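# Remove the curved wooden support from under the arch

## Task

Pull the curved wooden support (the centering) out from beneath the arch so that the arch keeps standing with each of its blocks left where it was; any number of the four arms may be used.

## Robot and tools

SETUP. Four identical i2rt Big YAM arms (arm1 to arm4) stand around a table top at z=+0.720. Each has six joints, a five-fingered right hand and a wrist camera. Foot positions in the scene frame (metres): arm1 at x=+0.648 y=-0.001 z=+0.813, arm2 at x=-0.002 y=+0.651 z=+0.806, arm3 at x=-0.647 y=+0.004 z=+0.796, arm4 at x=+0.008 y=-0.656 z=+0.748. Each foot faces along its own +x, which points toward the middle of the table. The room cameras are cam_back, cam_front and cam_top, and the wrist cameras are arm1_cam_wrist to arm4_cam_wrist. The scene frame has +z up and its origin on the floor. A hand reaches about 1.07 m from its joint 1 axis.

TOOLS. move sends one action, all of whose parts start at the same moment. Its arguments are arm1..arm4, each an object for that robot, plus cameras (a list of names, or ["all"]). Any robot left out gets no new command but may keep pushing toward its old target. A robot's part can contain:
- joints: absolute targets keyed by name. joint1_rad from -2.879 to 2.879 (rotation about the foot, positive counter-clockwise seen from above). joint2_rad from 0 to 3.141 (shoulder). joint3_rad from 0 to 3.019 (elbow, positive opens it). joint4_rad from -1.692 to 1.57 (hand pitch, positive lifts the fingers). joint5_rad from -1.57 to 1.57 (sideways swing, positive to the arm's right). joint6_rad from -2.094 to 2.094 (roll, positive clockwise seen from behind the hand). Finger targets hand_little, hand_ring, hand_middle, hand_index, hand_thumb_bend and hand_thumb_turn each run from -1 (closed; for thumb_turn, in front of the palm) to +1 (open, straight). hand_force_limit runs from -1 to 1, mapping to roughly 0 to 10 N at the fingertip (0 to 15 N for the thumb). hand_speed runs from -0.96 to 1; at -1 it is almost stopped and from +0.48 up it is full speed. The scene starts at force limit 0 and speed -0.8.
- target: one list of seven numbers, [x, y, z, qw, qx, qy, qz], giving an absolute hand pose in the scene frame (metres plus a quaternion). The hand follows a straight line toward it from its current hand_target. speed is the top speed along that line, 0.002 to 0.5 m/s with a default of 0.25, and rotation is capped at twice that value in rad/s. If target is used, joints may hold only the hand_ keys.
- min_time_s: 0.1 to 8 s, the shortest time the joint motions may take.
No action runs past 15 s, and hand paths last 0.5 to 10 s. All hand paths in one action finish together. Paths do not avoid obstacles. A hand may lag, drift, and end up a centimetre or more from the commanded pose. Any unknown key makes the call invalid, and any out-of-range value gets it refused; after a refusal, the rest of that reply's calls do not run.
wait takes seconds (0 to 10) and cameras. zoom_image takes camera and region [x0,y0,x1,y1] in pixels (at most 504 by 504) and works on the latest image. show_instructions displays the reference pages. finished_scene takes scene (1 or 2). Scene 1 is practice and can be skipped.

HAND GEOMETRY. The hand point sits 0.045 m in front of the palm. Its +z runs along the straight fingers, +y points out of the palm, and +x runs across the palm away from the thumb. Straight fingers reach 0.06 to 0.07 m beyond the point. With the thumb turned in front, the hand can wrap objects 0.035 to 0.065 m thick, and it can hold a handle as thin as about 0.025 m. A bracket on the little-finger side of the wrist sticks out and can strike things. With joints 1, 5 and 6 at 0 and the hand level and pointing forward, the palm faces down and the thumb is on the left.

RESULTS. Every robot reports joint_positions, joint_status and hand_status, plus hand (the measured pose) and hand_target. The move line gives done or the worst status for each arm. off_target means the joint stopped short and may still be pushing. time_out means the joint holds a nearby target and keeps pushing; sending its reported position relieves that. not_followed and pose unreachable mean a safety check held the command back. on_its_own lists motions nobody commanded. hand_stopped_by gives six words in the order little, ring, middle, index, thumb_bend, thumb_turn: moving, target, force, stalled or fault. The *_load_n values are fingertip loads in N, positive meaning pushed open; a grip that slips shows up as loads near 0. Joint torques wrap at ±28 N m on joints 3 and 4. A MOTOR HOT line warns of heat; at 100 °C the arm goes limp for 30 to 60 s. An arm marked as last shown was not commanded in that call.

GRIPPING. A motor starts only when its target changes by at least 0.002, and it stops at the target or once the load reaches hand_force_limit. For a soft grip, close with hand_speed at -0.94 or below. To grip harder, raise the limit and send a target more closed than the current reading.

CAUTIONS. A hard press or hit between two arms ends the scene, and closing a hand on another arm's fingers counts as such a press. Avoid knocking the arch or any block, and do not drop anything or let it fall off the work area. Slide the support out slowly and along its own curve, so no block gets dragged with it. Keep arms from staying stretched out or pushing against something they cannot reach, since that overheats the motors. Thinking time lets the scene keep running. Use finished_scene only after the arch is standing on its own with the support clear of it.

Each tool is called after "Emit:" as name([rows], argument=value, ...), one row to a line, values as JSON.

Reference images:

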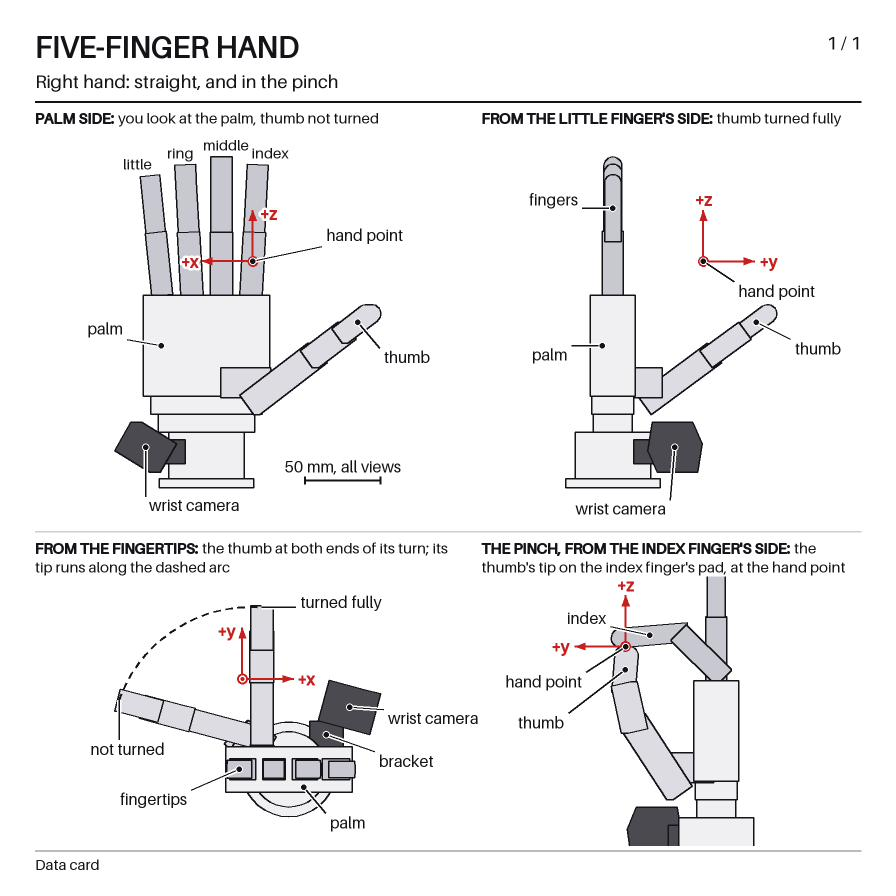

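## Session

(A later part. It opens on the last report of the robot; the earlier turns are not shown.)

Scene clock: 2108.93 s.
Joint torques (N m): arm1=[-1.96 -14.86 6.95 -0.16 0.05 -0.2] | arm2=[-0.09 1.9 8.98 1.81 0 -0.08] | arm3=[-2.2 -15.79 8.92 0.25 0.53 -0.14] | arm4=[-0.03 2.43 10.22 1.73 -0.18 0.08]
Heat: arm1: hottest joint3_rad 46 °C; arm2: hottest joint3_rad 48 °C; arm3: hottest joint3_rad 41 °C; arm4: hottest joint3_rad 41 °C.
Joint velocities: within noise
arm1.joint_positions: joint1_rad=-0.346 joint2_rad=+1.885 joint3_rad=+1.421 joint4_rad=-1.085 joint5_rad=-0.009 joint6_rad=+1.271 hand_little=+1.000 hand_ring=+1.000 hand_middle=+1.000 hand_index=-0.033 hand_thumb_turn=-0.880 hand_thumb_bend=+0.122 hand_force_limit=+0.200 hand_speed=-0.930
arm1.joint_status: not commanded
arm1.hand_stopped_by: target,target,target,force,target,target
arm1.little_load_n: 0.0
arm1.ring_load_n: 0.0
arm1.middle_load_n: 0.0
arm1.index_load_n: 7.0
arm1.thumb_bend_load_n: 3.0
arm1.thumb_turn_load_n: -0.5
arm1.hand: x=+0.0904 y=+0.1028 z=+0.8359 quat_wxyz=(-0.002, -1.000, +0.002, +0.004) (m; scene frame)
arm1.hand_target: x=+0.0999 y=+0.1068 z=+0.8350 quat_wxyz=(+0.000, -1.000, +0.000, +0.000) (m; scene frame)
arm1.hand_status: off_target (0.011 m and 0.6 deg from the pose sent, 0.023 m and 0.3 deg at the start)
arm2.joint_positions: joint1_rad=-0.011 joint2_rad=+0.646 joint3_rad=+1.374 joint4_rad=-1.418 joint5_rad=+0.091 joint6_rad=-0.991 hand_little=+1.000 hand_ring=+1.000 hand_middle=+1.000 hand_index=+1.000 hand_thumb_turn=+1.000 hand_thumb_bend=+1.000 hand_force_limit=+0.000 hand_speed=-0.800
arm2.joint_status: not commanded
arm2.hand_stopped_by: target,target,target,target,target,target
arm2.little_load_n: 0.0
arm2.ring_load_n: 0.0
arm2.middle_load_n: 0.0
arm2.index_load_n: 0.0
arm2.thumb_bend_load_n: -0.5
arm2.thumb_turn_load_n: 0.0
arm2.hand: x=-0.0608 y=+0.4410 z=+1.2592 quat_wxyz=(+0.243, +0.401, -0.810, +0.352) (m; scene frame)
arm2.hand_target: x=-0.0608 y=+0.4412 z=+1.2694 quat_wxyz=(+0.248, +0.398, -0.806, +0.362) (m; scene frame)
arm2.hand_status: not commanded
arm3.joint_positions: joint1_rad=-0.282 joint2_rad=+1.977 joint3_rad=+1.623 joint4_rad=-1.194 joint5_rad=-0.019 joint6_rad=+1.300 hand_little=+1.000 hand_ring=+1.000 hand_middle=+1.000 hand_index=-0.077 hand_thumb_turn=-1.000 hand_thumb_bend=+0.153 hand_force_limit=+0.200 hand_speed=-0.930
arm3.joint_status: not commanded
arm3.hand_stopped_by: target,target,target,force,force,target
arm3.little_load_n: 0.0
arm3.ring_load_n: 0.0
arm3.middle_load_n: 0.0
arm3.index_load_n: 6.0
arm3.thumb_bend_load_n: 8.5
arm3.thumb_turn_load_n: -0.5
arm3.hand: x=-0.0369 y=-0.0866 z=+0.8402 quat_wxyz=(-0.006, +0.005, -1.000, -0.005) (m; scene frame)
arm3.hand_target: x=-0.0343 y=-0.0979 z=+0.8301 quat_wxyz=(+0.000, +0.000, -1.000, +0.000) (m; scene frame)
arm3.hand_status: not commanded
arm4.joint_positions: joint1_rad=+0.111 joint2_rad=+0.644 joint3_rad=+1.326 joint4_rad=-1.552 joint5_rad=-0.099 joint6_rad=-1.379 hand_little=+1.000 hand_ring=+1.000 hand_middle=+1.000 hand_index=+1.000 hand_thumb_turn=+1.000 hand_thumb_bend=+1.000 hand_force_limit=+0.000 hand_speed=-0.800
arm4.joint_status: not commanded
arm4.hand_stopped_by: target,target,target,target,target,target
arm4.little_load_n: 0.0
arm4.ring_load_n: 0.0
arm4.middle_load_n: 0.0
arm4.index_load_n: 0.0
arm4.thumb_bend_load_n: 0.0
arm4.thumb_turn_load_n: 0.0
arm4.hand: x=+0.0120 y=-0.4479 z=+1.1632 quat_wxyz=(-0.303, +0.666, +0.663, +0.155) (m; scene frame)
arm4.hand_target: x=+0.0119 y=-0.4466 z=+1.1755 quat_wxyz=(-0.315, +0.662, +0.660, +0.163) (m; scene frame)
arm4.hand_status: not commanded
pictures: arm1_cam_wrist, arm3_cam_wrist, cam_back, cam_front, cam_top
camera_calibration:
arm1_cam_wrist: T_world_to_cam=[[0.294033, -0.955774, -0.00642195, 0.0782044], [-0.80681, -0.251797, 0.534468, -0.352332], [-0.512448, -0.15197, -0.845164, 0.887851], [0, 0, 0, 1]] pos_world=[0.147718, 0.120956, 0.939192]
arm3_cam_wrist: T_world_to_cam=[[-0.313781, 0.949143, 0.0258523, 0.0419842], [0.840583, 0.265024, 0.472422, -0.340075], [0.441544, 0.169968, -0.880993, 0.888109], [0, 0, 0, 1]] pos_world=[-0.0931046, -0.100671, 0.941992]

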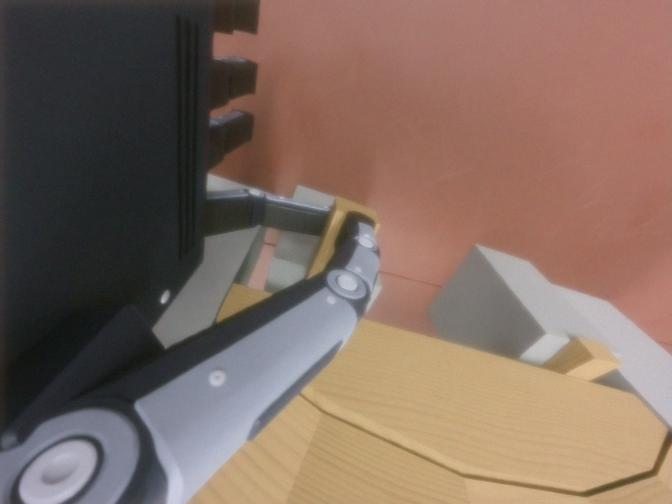

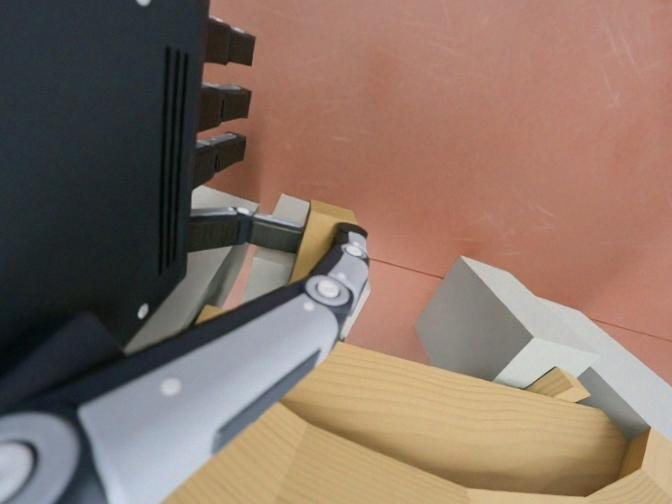

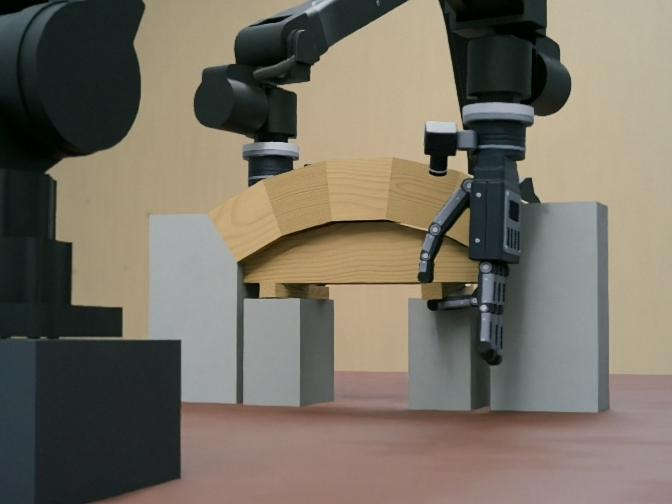

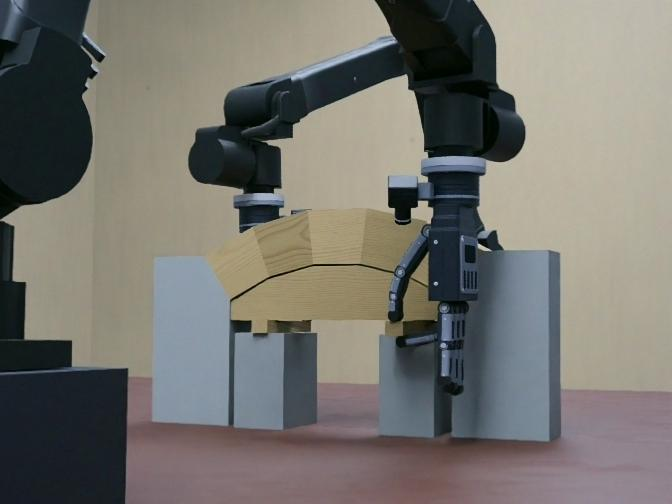

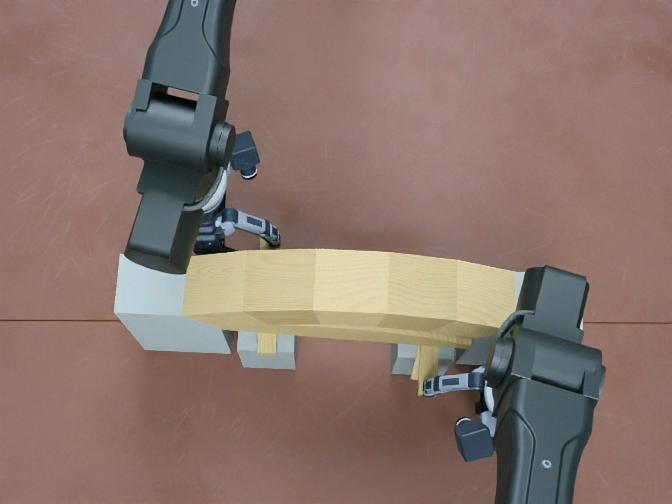

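Emit:
move(arm1={"target": [0.122, 0.1055, 0.8345, 0.0, 1.0, 0.0, 0.0], "speed": 0.03}, arm3={"target": [-0.062, -0.096, 0.831, 0.0, 0.0, 1.0, 0.0], "speed": 0.03}, cameras=["cam_front", "cam_back", "cam_top", "arm1_cam_wrist", "arm3_cam_wrist"])

Scene clock: 2209.10 s.
Joint torques (N m): arm1=[-1.85 -14.21 6.78 -0.24 0.05 -0.29] | arm2=[-0.15 1.85 8.99 1.8 0 -0.09] | arm3=[-2.61 -17.73 6.01 0.39 0.36 -0.24] | arm4=[1.2 2.84 10.39 2.14 -0.25 0.1]
Heat: arm1: hottest joint3_rad 44 °C; arm2: hottest joint3_rad 48 °C; arm3: hottest joint3_rad 42 °C; arm4: hottest joint3_rad 41 °C.
move: arm1 off_target; arm3 off_target
Joint velocities: within noise
arm1.joint_positions: joint1_rad=-0.357 joint2_rad=+1.839 joint3_rad=+1.348 joint4_rad=-1.057 joint5_rad=-0.009 joint6_rad=+1.269 hand_little=+1.000 hand_ring=+1.000 hand_middle=+1.000 hand_index=-0.033 hand_thumb_turn=-0.880 hand_thumb_bend=+0.122 hand_force_limit=+0.200 hand_speed=-0.930
arm1.joint_status: not commanded
arm1.hand_stopped_by: target,target,target,force,target,target
arm1.little_load_n: 0.0
arm1.ring_load_n: 0.0
arm1.middle_load_n: 0.0
arm1.index_load_n: 7.0
arm1.thumb_bend_load_n: 3.0
arm1.thumb_turn_load_n: 0.0
arm1.hand: x=+0.1110 y=+0.1024 z=+0.8351 quat_wxyz=(-0.001, -1.000, +0.006, +0.005) (m; scene frame)
arm1.hand_target: x=+0.1219 y=+0.1054 z=+0.8344 quat_wxyz=(+0.000, -1.000, +0.000, +0.000) (m; scene frame)
arm1.hand_status: off_target (0.011 m and 0.9 deg from the pose sent, 0.032 m and 0.6 deg at the start)
arm2, arm4: as last shown
arm2.thumb_bend_load_n: 0.0
arm3.joint_positions: joint1_rad=-0.287 joint2_rad=+1.940 joint3_rad=+1.552 joint4_rad=-1.161 joint5_rad=-0.014 joint6_rad=+1.300 hand_little=+1.000 hand_ring=+1.000 hand_middle=+1.000 hand_index=-0.077 hand_thumb_turn=-1.000 hand_thumb_bend=+0.153 hand_force_limit=+0.200 hand_speed=-0.930
arm3.joint_status: not commanded
arm3.hand_stopped_by: target,target,target,force,force,target
arm3.little_load_n: 0.0
arm3.ring_load_n: 0.0
arm3.middle_load_n: 0.0
arm3.index_load_n: 6.0
arm3.thumb_bend_load_n: 7.5
arm3.thumb_turn_load_n: -2.0
arm3.hand: x=-0.0540 y=-0.0858 z=+0.8353 quat_wxyz=(-0.005, +0.003, -1.000, -0.003) (m; scene frame)
arm3.hand_target: x=-0.0620 y=-0.0957 z=+0.8309 quat_wxyz=(+0.000, +0.000, -1.000, +0.000) (m; scene frame)
arm3.hand_status: off_target (0.014 m and 0.8 deg from the pose sent, 0.028 m and 1.1 deg at the start)
pictures: arm1_cam_wrist, arm3_cam_wrist, cam_back, cam_front, cam_top
camera_calibration:
arm1_cam_wrist: T_world_to_cam=[[0.286432, -0.958072, -0.00740663, 0.0735667], [-0.808023, -0.245712, 0.535466, -0.336691], [-0.514835, -0.14739, -0.844524, 0.896908], [0, 0, 0, 1]] pos_world=[0.168634, 0.119948, 0.938292]
arm3_cam_wrist: T_world_to_cam=[[-0.309397, 0.950664, 0.0226012, 0.0390264], [0.842861, 0.263152, 0.469399, -0.321068], [0.440294, 0.16428, -0.882697, 0.892109], [0, 0, 0, 1]] pos_world=[-0.110099, -0.0991672, 0.937289]

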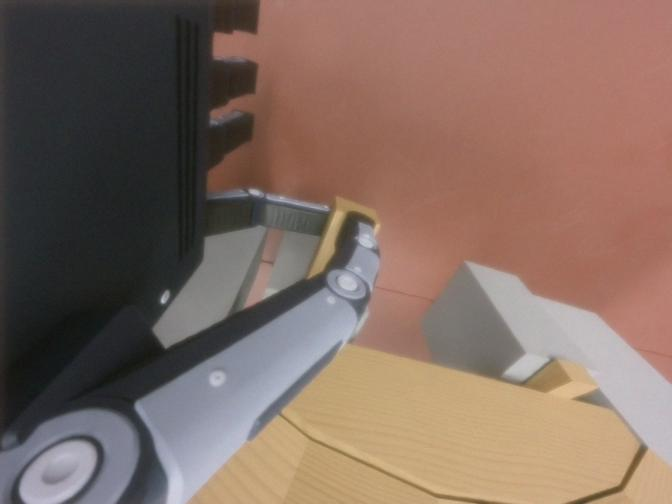

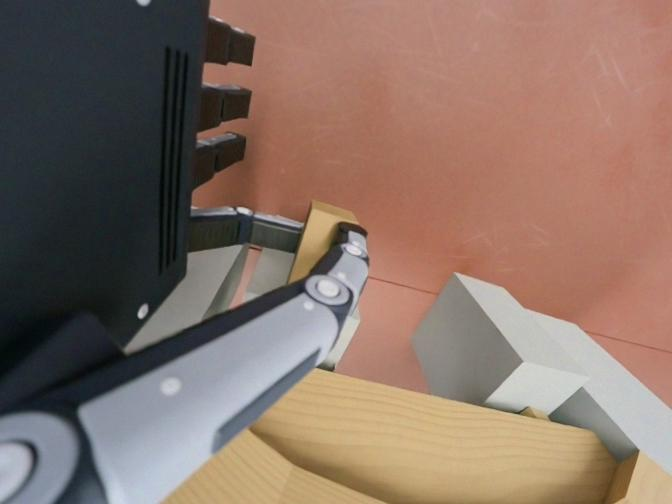

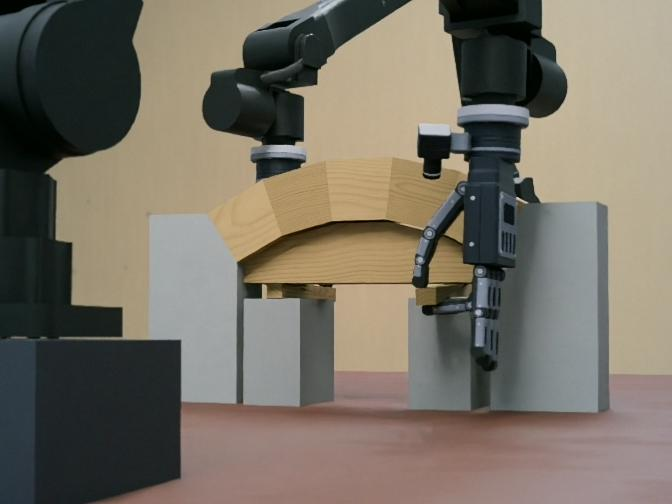

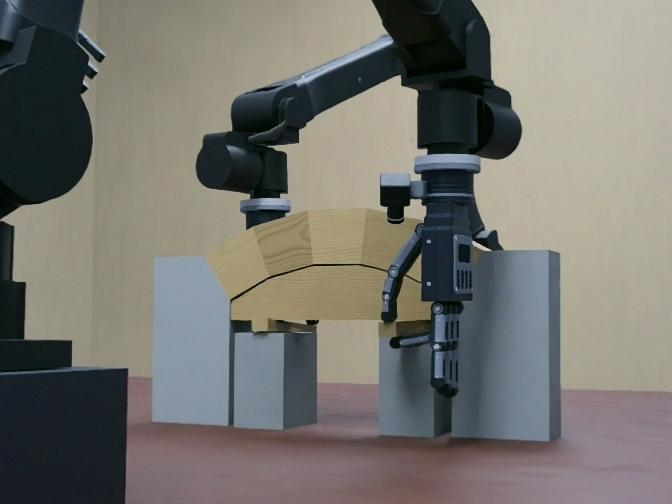

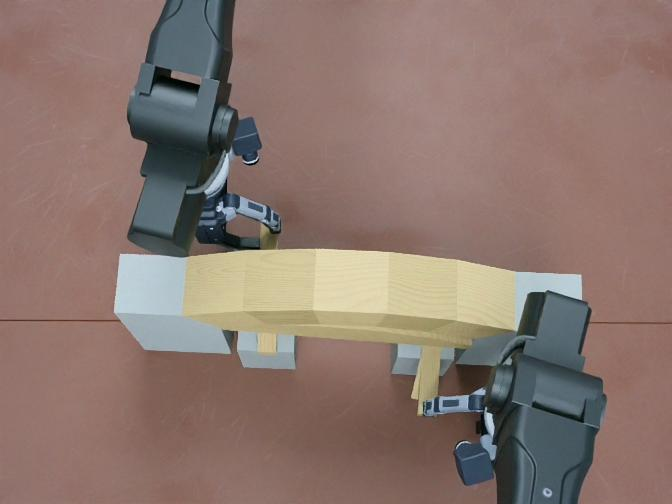

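Emit:
move(arm1={"target": [0.150, 0.1055, 0.834, 0.0, 1.0, 0.0, 0.0], "speed": 0.03}, arm3={"target": [-0.092, -0.096, 0.831, 0.0, 0.0, 1.0, 0.0], "speed": 0.03}, cameras=["cam_front", "cam_back", "cam_top"])

Emit:
zoom_image(camera="cam_front", region=[220, 250, 480, 360])

Emit:
zoom_image(camera="cam_back", region=[230, 200, 490, 310])

Scene clock: 2217.37 s.
Joint torques (N m): arm1=[-1.73 -13.68 7.75 0.02 -0.01 -0.11] | arm2=[-0.09 2.02 8.99 1.8 -0.01 -0.09] | arm3=[-2.32 -18.14 6.71 0.54 0.1 -0.26] | arm4=[0.38 2.37 10.4 1.66 -0.14 0.07]
Heat: arm1: hottest joint3_rad 44 °C; arm2: hottest joint3_rad 48 °C; arm3: hottest joint3_rad 42 °C; arm4: hottest joint3_rad 41 °C.
move: arm1 done; arm3 off_target
Joint velocities: within noise
arm1.joint_positions: joint1_rad=-0.378 joint2_rad=+1.785 joint3_rad=+1.245 joint4_rad=-1.036 joint5_rad=-0.008 joint6_rad=+1.235 hand_little=+1.000 hand_ring=+1.000 hand_middle=+1.000 hand_index=-0.033 hand_thumb_turn=-0.880 hand_thumb_bend=+0.122 hand_force_limit=+0.200 hand_speed=-0.930
arm1.joint_status: not commanded
arm1.hand_stopped_by: target,target,target,force,target,target
arm1.little_load_n: 0.0
arm1.ring_load_n: 0.0
arm1.middle_load_n: 0.0
arm1.index_load_n: 2.5
arm1.thumb_bend_load_n: 2.0
arm1.thumb_turn_load_n: -1.0
arm1.hand: x=+0.1491 y=+0.1008 z=+0.8275 quat_wxyz=(-0.005, -1.000, -0.001, -0.008) (m; scene frame)
arm1.hand_target: x=+0.1500 y=+0.1054 z=+0.8339 quat_wxyz=(+0.000, -1.000, +0.000, +0.000) (m; scene frame)
arm1.hand_status: done (0.008 m and 1.1 deg from the pose sent, 0.039 m and 0.9 deg at the start)
arm2, arm4: as last shown
arm3.joint_positions: joint1_rad=-0.305 joint2_rad=+1.889 joint3_rad=+1.434 joint4_rad=-1.128 joint5_rad=-0.007 joint6_rad=+1.287 hand_little=+1.000 hand_ring=+1.000 hand_middle=+1.000 hand_index=-0.077 hand_thumb_turn=-1.000 hand_thumb_bend=+0.153 hand_force_limit=+0.200 hand_speed=-0.930
arm3.joint_status: not commanded
arm3.hand_stopped_by: target,target,target,force,force,target
arm3.little_load_n: 0.0
arm3.ring_load_n: 0.0
arm3.middle_load_n: 0.0
arm3.index_load_n: 5.0
arm3.thumb_bend_load_n: 4.5
arm3.thumb_turn_load_n: -0.5
arm3.hand: x=-0.0924 y=-0.0876 z=+0.8214 quat_wxyz=(+0.012, +0.000, -1.000, -0.004) (m; scene frame)
arm3.hand_target: x=-0.0921 y=-0.0960 z=+0.8309 quat_wxyz=(+0.000, +0.000, -1.000, +0.000) (m; scene frame)
arm3.hand_status: off_target (0.013 m and 1.5 deg from the pose sent, 0.040 m and 0.8 deg at the start)
pictures: cam_back, cam_front, cam_top

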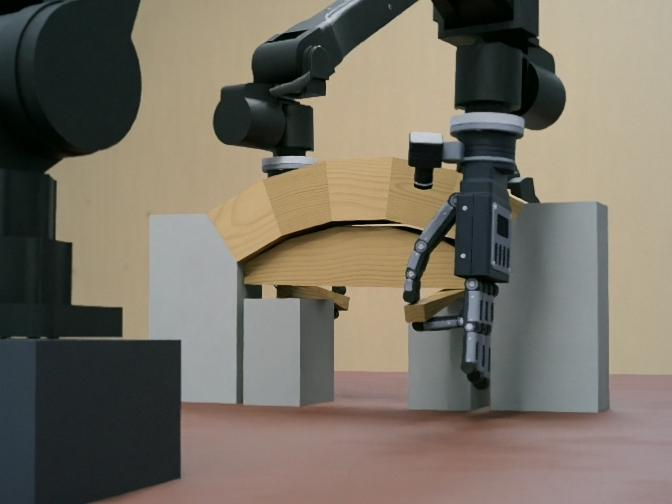

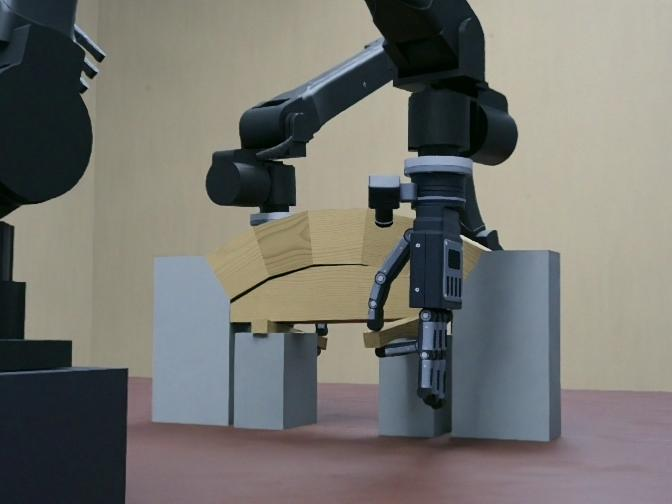

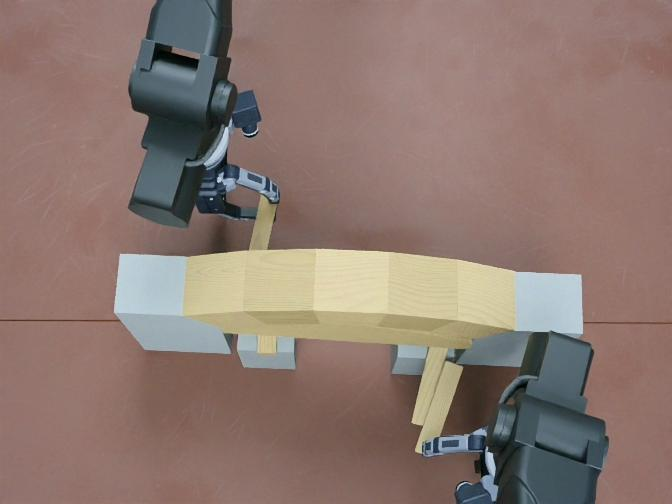

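Scaled by 1.938.

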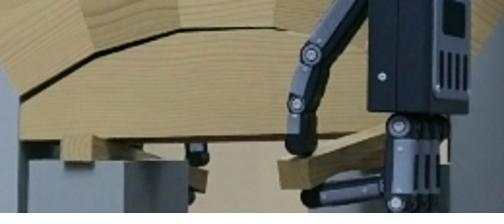

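Scaled by 1.938.

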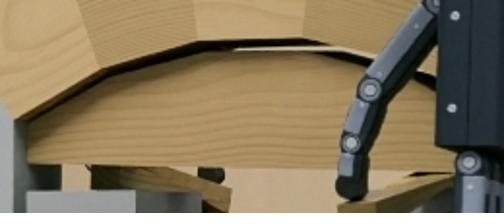

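Emit:
move(arm1={"target": [0.21, 0.106, 0.848, 0.0, 1.0, 0.0, 0.0], "speed": 0.06}, arm3={"target": [-0.16, -0.098, 0.848, 0.0, 0.0, 1.0, 0.0], "speed": 0.06}, cameras=["cam_front", "cam_back", "cam_top", "arm1_cam_wrist", "arm3_cam_wrist"])

Emit:
zoom_image(camera="cam_front", region=[220, 250, 480, 360])

Emit:
zoom_image(camera="cam_back", region=[230, 200, 490, 310])

Scene clock: 2249.90 s.
Joint torques (N m): arm1=[-1.61 -11.87 7.92 0.21 -0.15 -0.13] | arm2=[-0.26 1.96 8.98 1.83 -0.01 -0.08] | arm3=[-2.32 -15.44 6.68 0.58 0.06 -0.27] | arm4=[0.85 2.73 10.09 1.73 -0.19 0.07]
Heat: arm1: hottest joint3_rad 43 °C; arm2: hottest joint3_rad 48 °C; arm3: hottest joint3_rad 41 °C; arm4: hottest joint3_rad 41 °C.
move: arm1 done; arm3 done
Joint velocities: within noise
arm1.joint_positions: joint1_rad=-0.426 joint2_rad=+1.641 joint3_rad=+1.084 joint4_rad=-1.032 joint5_rad=-0.005 joint6_rad=+1.188 hand_little=+1.000 hand_ring=+1.000 hand_middle=+1.000 hand_index=-0.034 hand_thumb_turn=-0.880 hand_thumb_bend=+0.121 hand_force_limit=+0.200 hand_speed=-0.930
arm1.joint_status: not commanded
arm1.hand_stopped_by: target,target,target,force,target,target
arm1.little_load_n: 0.0
arm1.ring_load_n: 0.0
arm1.middle_load_n: 0.0
arm1.index_load_n: 0.5
arm1.thumb_bend_load_n: 0.0
arm1.thumb_turn_load_n: 0.0
arm1.hand: x=+0.2124 y=+0.1017 z=+0.8400 quat_wxyz=(-0.006, -1.000, +0.000, -0.015) (m; scene frame)
arm1.hand_target: x=+0.2101 y=+0.1059 z=+0.8479 quat_wxyz=(+0.000, -1.000, +0.000, +0.000) (m; scene frame)
arm1.hand_status: done (0.009 m and 1.8 deg from the pose sent, 0.064 m and 1.1 deg at the start)
arm2, arm4: as last shown
arm3.joint_positions: joint1_rad=-0.352 joint2_rad=+1.718 joint3_rad=+1.240 joint4_rad=-1.104 joint5_rad=-0.006 joint6_rad=+1.242 hand_little=+1.000 hand_ring=+1.000 hand_middle=+1.000 hand_index=-0.077 hand_thumb_turn=-1.000 hand_thumb_bend=+0.153 hand_force_limit=+0.200 hand_speed=-0.930
arm3.joint_status: not commanded
arm3.hand_stopped_by: target,target,target,force,force,target
arm3.little_load_n: 0.0
arm3.ring_load_n: 0.0
arm3.middle_load_n: 0.0
arm3.index_load_n: 5.5
arm3.thumb_bend_load_n: 4.5
arm3.thumb_turn_load_n: 0.0
arm3.hand: x=-0.1603 y=-0.0909 z=+0.8405 quat_wxyz=(+0.012, -0.001, -1.000, -0.004) (m; scene frame)
arm3.hand_target: x=-0.1600 y=-0.0980 z=+0.8480 quat_wxyz=(+0.000, +0.000, -1.000, +0.000) (m; scene frame)
arm3.hand_status: done (0.010 m and 1.5 deg from the pose sent, 0.073 m and 1.5 deg at the start)
pictures: arm1_cam_wrist, arm3_cam_wrist, cam_back, cam_front, cam_top
camera_calibration:
arm1_cam_wrist: T_world_to_cam=[[0.29718, -0.954723, 0.0136901, 0.0235942], [-0.825587, -0.249727, 0.506006, -0.228635], [-0.479677, -0.161677, -0.862421, 0.962103], [0, 0, 0, 1]] pos_world=[0.265729, 0.12098, 0.945106]
arm3_cam_wrist: T_world_to_cam=[[-0.301338, 0.952884, 0.0347334, 0.00220034], [0.860373, 0.256019, 0.440695, -0.206322], [0.411039, 0.162682, -0.896985, 0.951547], [0, 0, 0, 1]] pos_world=[-0.212945, -0.104074, 0.944371]

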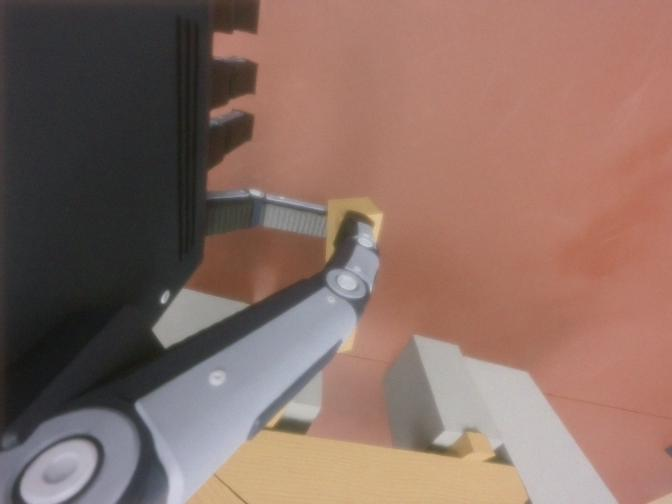

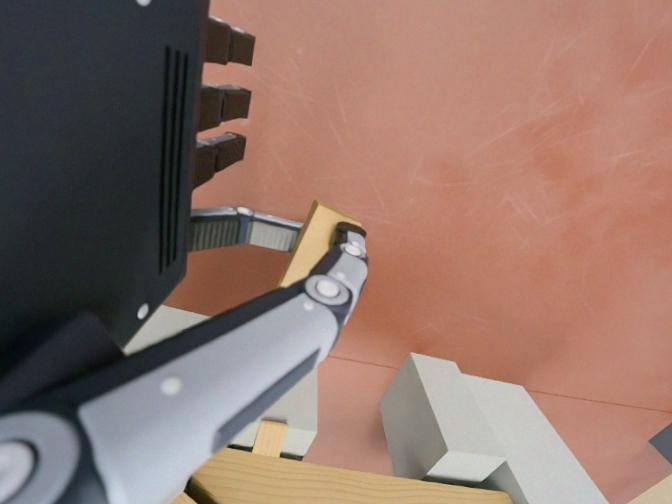

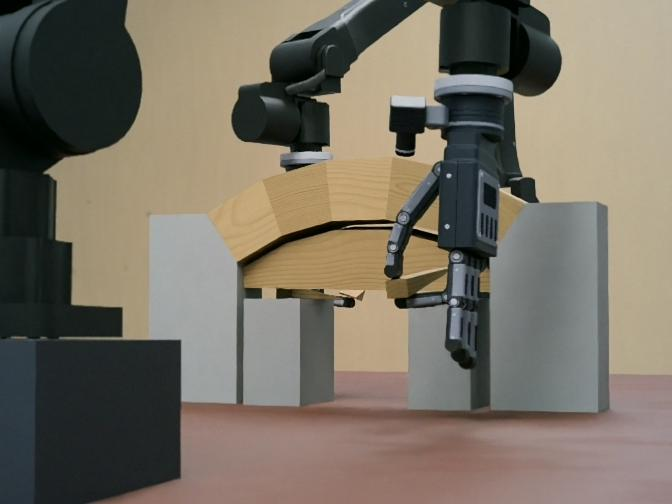

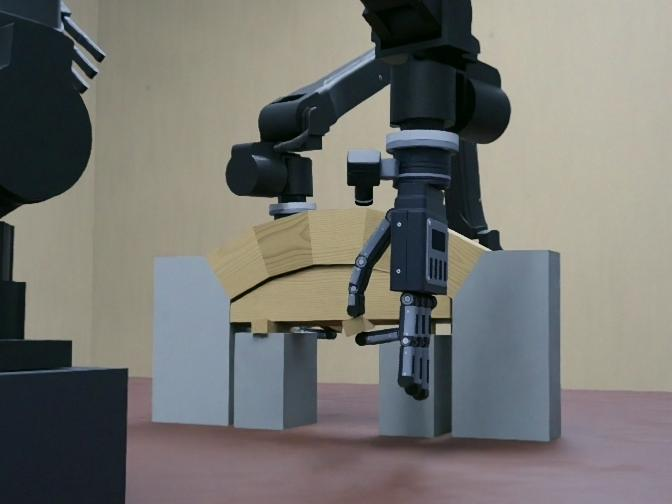

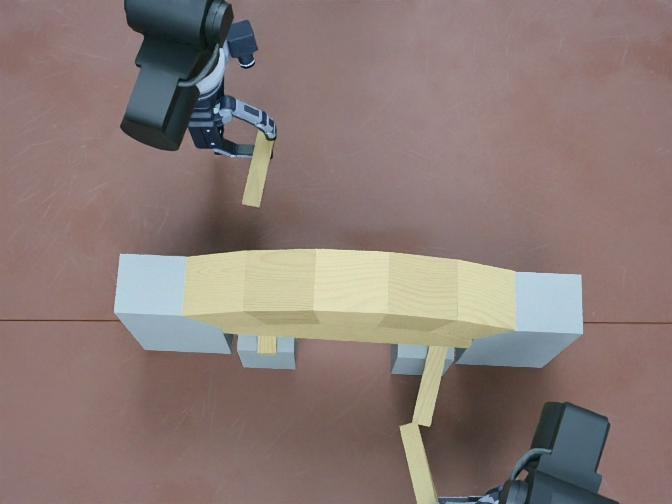

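Scaled by 1.938.

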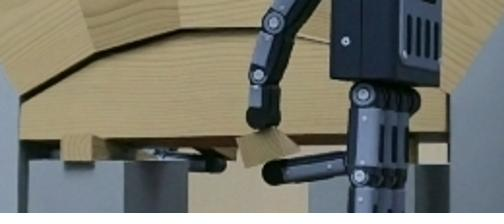

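Scaled by 1.938.

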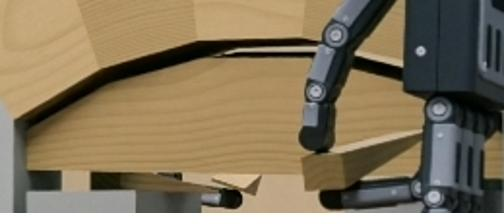

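Emit:
move(arm1={"target": [0.27, 0.20, 0.87, -0.3827, 0.9239, 0.0, 0.0], "speed": 0.12}, arm3={"target": [-0.25, -0.20, 0.87, 0.0, 0.0, 0.9239, -0.3827], "speed": 0.12}, cameras=["cam_front", "cam_back", "cam_top", "arm1_cam_wrist", "arm3_cam_wrist"])

Scene clock: 2293.43 s.
Joint torques (N m): arm1=[-0.67 -8.59 8.43 0.75 0.57 -0.12] | arm2=[-0.26 1.96 9.01 1.85 0 -0.08] | arm3=[-0.09 -11.11 6.94 1.05 0.65 -0.28] | arm4=[0.85 2.61 10.37 1.91 -0.14 -0.05]
Heat: arm1: hottest joint3_rad 44 °C; arm2: hottest joint3_rad 49 °C; arm3: hottest joint3_rad 41 °C; arm4: hottest joint3_rad 41 °C.
move: arm1 done; arm3 done
Joint velocities: within noise
arm1.joint_positions: joint1_rad=-0.347 joint2_rad=+1.392 joint3_rad=+0.818 joint4_rad=-0.733 joint5_rad=+0.737 joint6_rad=+1.172 hand_little=+1.000 hand_ring=+1.000 hand_middle=+1.000 hand_index=-0.034 hand_thumb_turn=-0.880 hand_thumb_bend=+0.121 hand_force_limit=+0.200 hand_speed=-0.930
arm1.joint_status: not commanded
arm1.hand_stopped_by: target,target,target,force,target,target
arm1.little_load_n: 0.0
arm1.ring_load_n: 0.0
arm1.middle_load_n: 0.0
arm1.index_load_n: 0.5
arm1.thumb_bend_load_n: 0.5
arm1.thumb_turn_load_n: 0.0
arm1.hand: x=+0.2749 y=+0.2011 z=+0.8623 quat_wxyz=(+0.377, -0.926, +0.001, -0.014) (m; scene frame)
arm1.hand_target: x=+0.2701 y=+0.1999 z=+0.8699 quat_wxyz=(+0.383, -0.924, +0.000, +0.000) (m; scene frame)
arm1.hand_status: done (0.009 m and 1.8 deg from the pose sent, 0.118 m and 45.7 deg at the start)
arm2, arm4: as last shown
arm3.joint_positions: joint1_rad=-0.329 joint2_rad=+1.414 joint3_rad=+0.893 joint4_rad=-0.783 joint5_rad=+0.737 joint6_rad=+1.186 hand_little=+1.000 hand_ring=+1.000 hand_middle=+1.000 hand_index=-0.077 hand_thumb_turn=-1.000 hand_thumb_bend=+0.153 hand_force_limit=+0.200 hand_speed=-0.930
arm3.joint_status: not commanded
arm3.hand_stopped_by: target,target,target,force,force,target
arm3.little_load_n: 0.0
arm3.ring_load_n: 0.0
arm3.middle_load_n: 0.0
arm3.index_load_n: 5.5
arm3.thumb_bend_load_n: 4.5
arm3.thumb_turn_load_n: 0.0
arm3.hand: x=-0.2543 y=-0.2051 z=+0.8635 quat_wxyz=(+0.011, -0.009, -0.925, +0.378) (m; scene frame)
arm3.hand_target: x=-0.2500 y=-0.2001 z=+0.8700 quat_wxyz=(+0.000, +0.000, -0.924, +0.383) (m; scene frame)
arm3.hand_status: done (0.009 m and 1.7 deg from the pose sent, 0.144 m and 45.5 deg at the start)
pictures: arm1_cam_wrist, arm3_cam_wrist, cam_back, cam_front, cam_top
camera_calibration:
arm1_cam_wrist: T_world_to_cam=[[0.307277, -0.681938, -0.663733, 0.626068], [-0.821715, -0.541921, 0.176369, 0.178455], [-0.479963, 0.491205, -0.726879, 0.779337], [0, 0, 0, 1]] pos_world=[0.328316, 0.140834, 0.950552]
arm3_cam_wrist: T_world_to_cam=[[-0.295189, 0.700802, -0.649415, 0.622564], [0.863478, 0.486631, 0.132647, 0.207709], [0.408985, -0.5216, -0.748775, 0.760563], [0, 0, 0, 1]] pos_world=[-0.306638, -0.140662, 0.946241]

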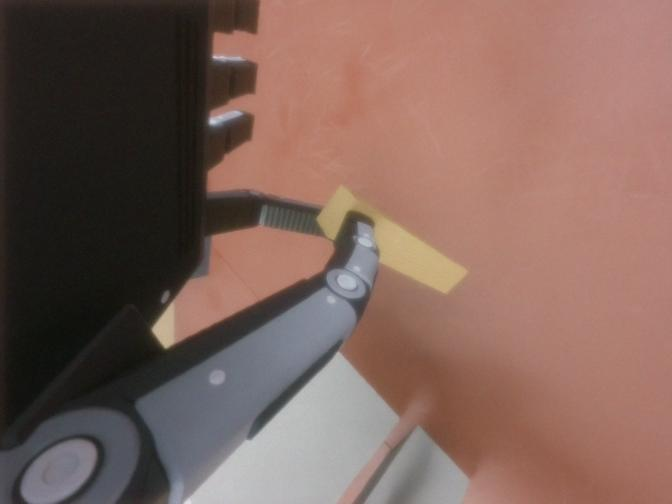

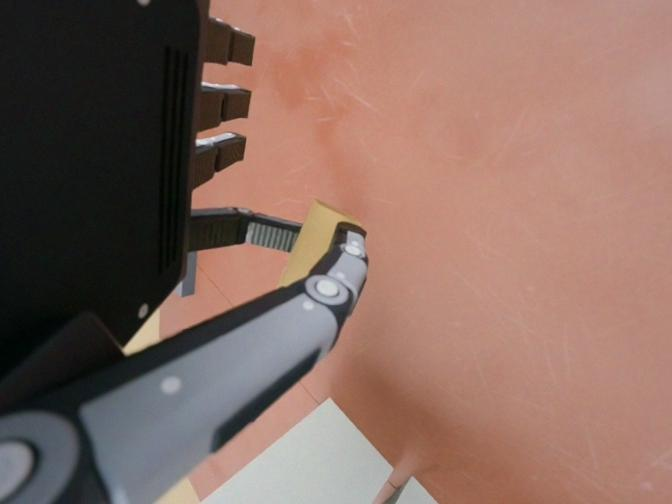

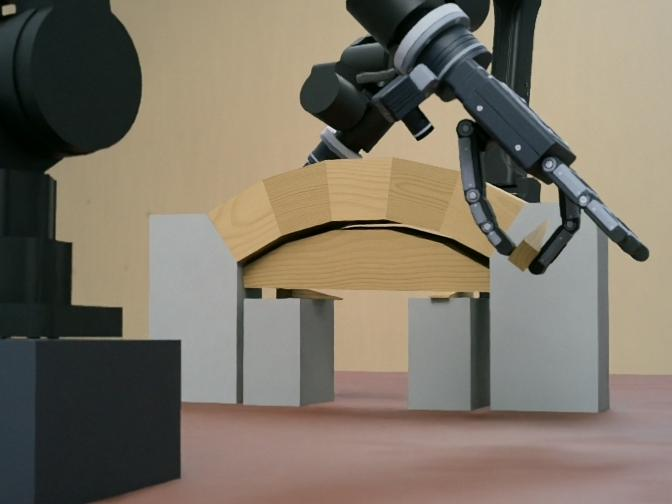

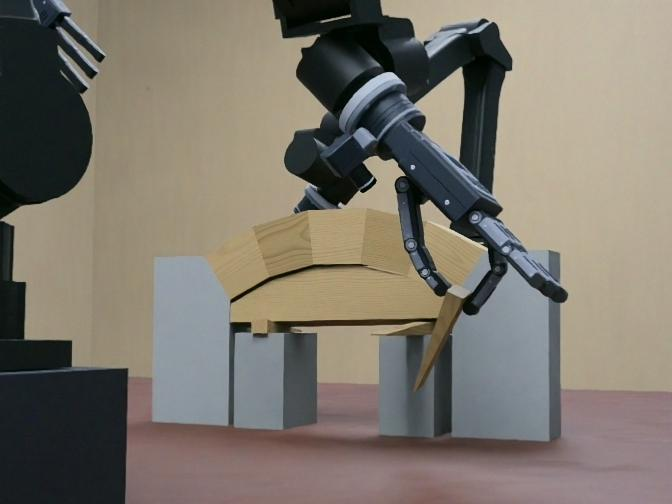

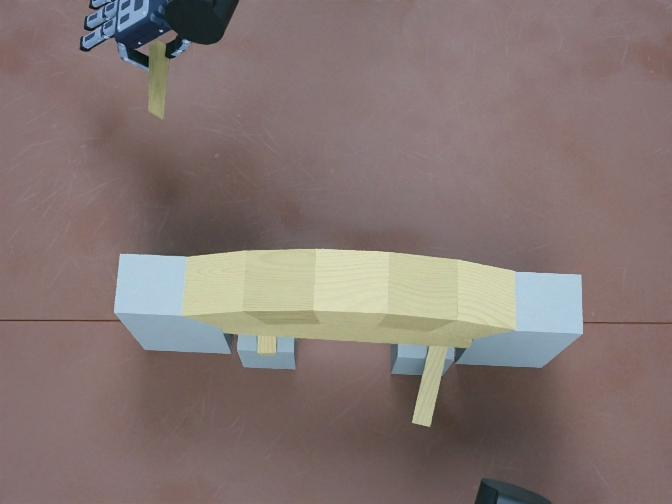

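Emit:
move(arm1={"target": [0.27, 0.20, 0.765, -0.3827, 0.9239, 0.0, 0.0], "speed": 0.08}, arm3={"target": [-0.25, -0.20, 0.770, 0.0, 0.0, 0.9239, -0.3827], "speed": 0.08}, cameras=["cam_front", "cam_back", "arm1_cam_wrist", "arm3_cam_wrist"])

Scene clock: 2300.53 s.
Joint torques (N m): arm1=[-0.67 -7.18 6.58 0.8 0.53 -0.11] | arm2=[-0.21 2.02 9.02 1.83 0 -0.08] | arm3=[-0.09 -8.82 5.72 1.16 0.64 -0.25] | arm4=[0.97 2.61 10.24 1.81 -0.2 0.02]
Heat: arm1: hottest joint3_rad 44 °C; arm2: hottest joint3_rad 49 °C; arm3: hottest joint3_rad 41 °C; arm4: hottest joint3_rad 41 °C.
move: arm1 done; arm3 done
Joint velocities: within noise
arm1.joint_positions: joint1_rad=-0.346 joint2_rad=+1.592 joint3_rad=+0.705 joint4_rad=-0.393 joint5_rad=+0.737 joint6_rad=+1.171 hand_little=+1.000 hand_ring=+1.000 hand_middle=+1.000 hand_index=-0.034 hand_thumb_turn=-0.880 hand_thumb_bend=+0.121 hand_force_limit=+0.200 hand_speed=-0.930
arm1.joint_status: not commanded
arm1.hand_stopped_by: target,target,target,force,target,target
arm1.little_load_n: 0.0
arm1.ring_load_n: 0.0
arm1.middle_load_n: 0.0
arm1.index_load_n: 1.0
arm1.thumb_bend_load_n: 0.5
arm1.thumb_turn_load_n: 0.0
arm1.hand: x=+0.2723 y=+0.2019 z=+0.7681 quat_wxyz=(+0.381, -0.925, +0.005, -0.002) (m; scene frame)
arm1.hand_target: x=+0.2701 y=+0.2000 z=+0.7651 quat_wxyz=(+0.383, -0.924, +0.000, +0.000) (m; scene frame)
arm1.hand_status: done (0.004 m and 0.7 deg from the pose sent, 0.097 m and 1.8 deg at the start)
arm2, arm4: as last shown
arm2.middle_load_n: 0.5
arm3.joint_positions: joint1_rad=-0.327 joint2_rad=+1.570 joint3_rad=+0.775 joint4_rad=-0.476 joint5_rad=+0.737 joint6_rad=+1.185 hand_little=+1.000 hand_ring=+1.000 hand_middle=+1.000 hand_index=-0.077 hand_thumb_turn=-1.000 hand_thumb_bend=+0.153 hand_force_limit=+0.200 hand_speed=-0.930
arm3.joint_status: not commanded
arm3.hand_stopped_by: target,target,target,force,force,target
arm3.little_load_n: 0.0
arm3.ring_load_n: 0.0
arm3.middle_load_n: 0.0
arm3.index_load_n: 5.5
arm3.thumb_bend_load_n: 4.5
arm3.thumb_turn_load_n: 0.0
arm3.hand: x=-0.2516 y=-0.2058 z=+0.7775 quat_wxyz=(-0.003, -0.014, -0.924, +0.383) (m; scene frame)
arm3.hand_target: x=-0.2502 y=-0.2000 z=+0.7702 quat_wxyz=(+0.000, +0.000, -0.924, +0.383) (m; scene frame)
arm3.hand_status: done (0.010 m and 1.6 deg from the pose sent, 0.094 m and 1.7 deg at the start)
arm4.thumb_bend_load_n: -0.5
pictures: arm1_cam_wrist, arm3_cam_wrist, cam_back, cam_front
camera_calibration:
arm1_cam_wrist: T_world_to_cam=[[0.291178, -0.67564, -0.677293, 0.578537], [-0.816343, -0.544606, 0.19232, 0.180201], [-0.498798, 0.496904, -0.710132, 0.700358], [0, 0, 0, 1]] pos_world=[0.327986, 0.141011, 0.854529]
arm3_cam_wrist: T_world_to_cam=[[-0.277079, 0.693223, -0.665334, 0.583381], [0.857945, 0.490266, 0.153525, 0.200256], [0.432617, -0.528281, -0.73059, 0.685125], [0, 0, 0, 1]] pos_world=[-0.306563, -0.140653, 0.857944]

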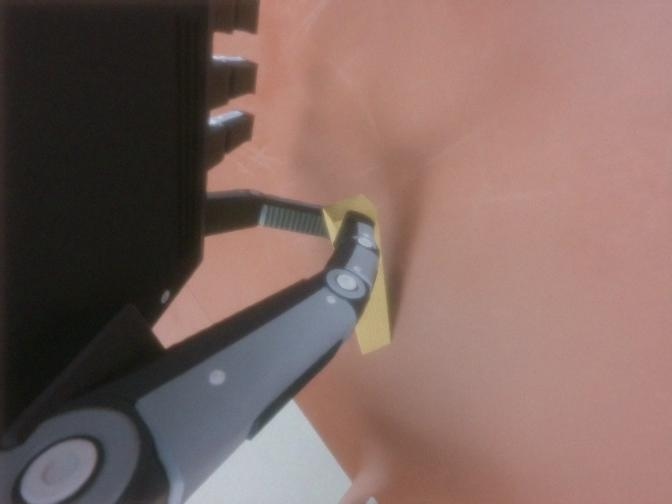

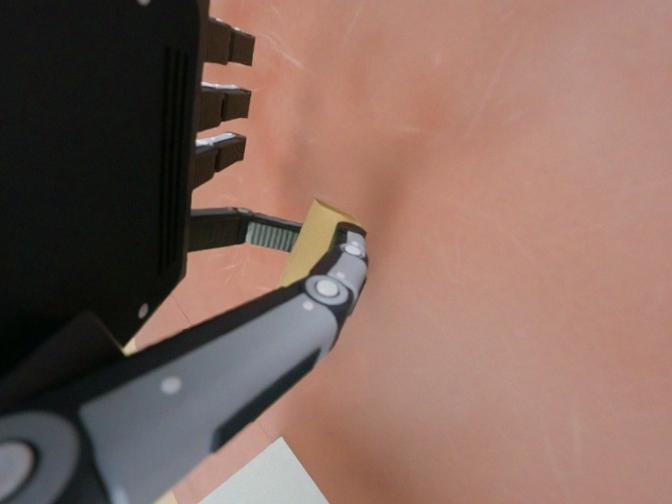

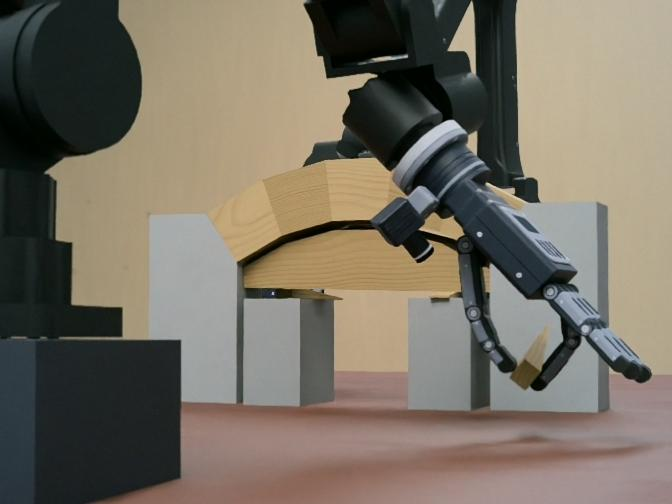

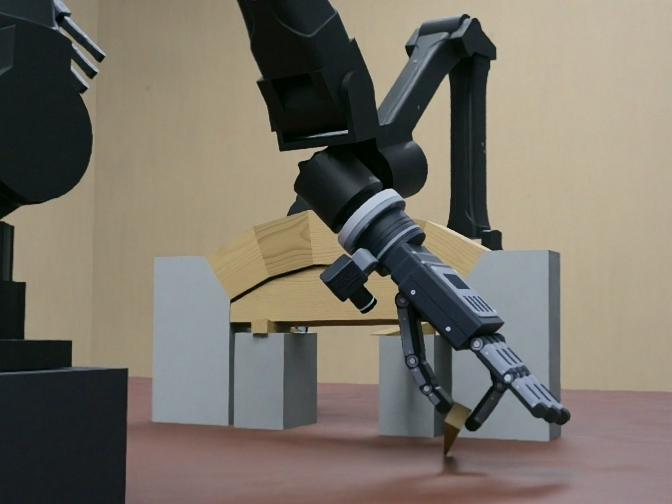

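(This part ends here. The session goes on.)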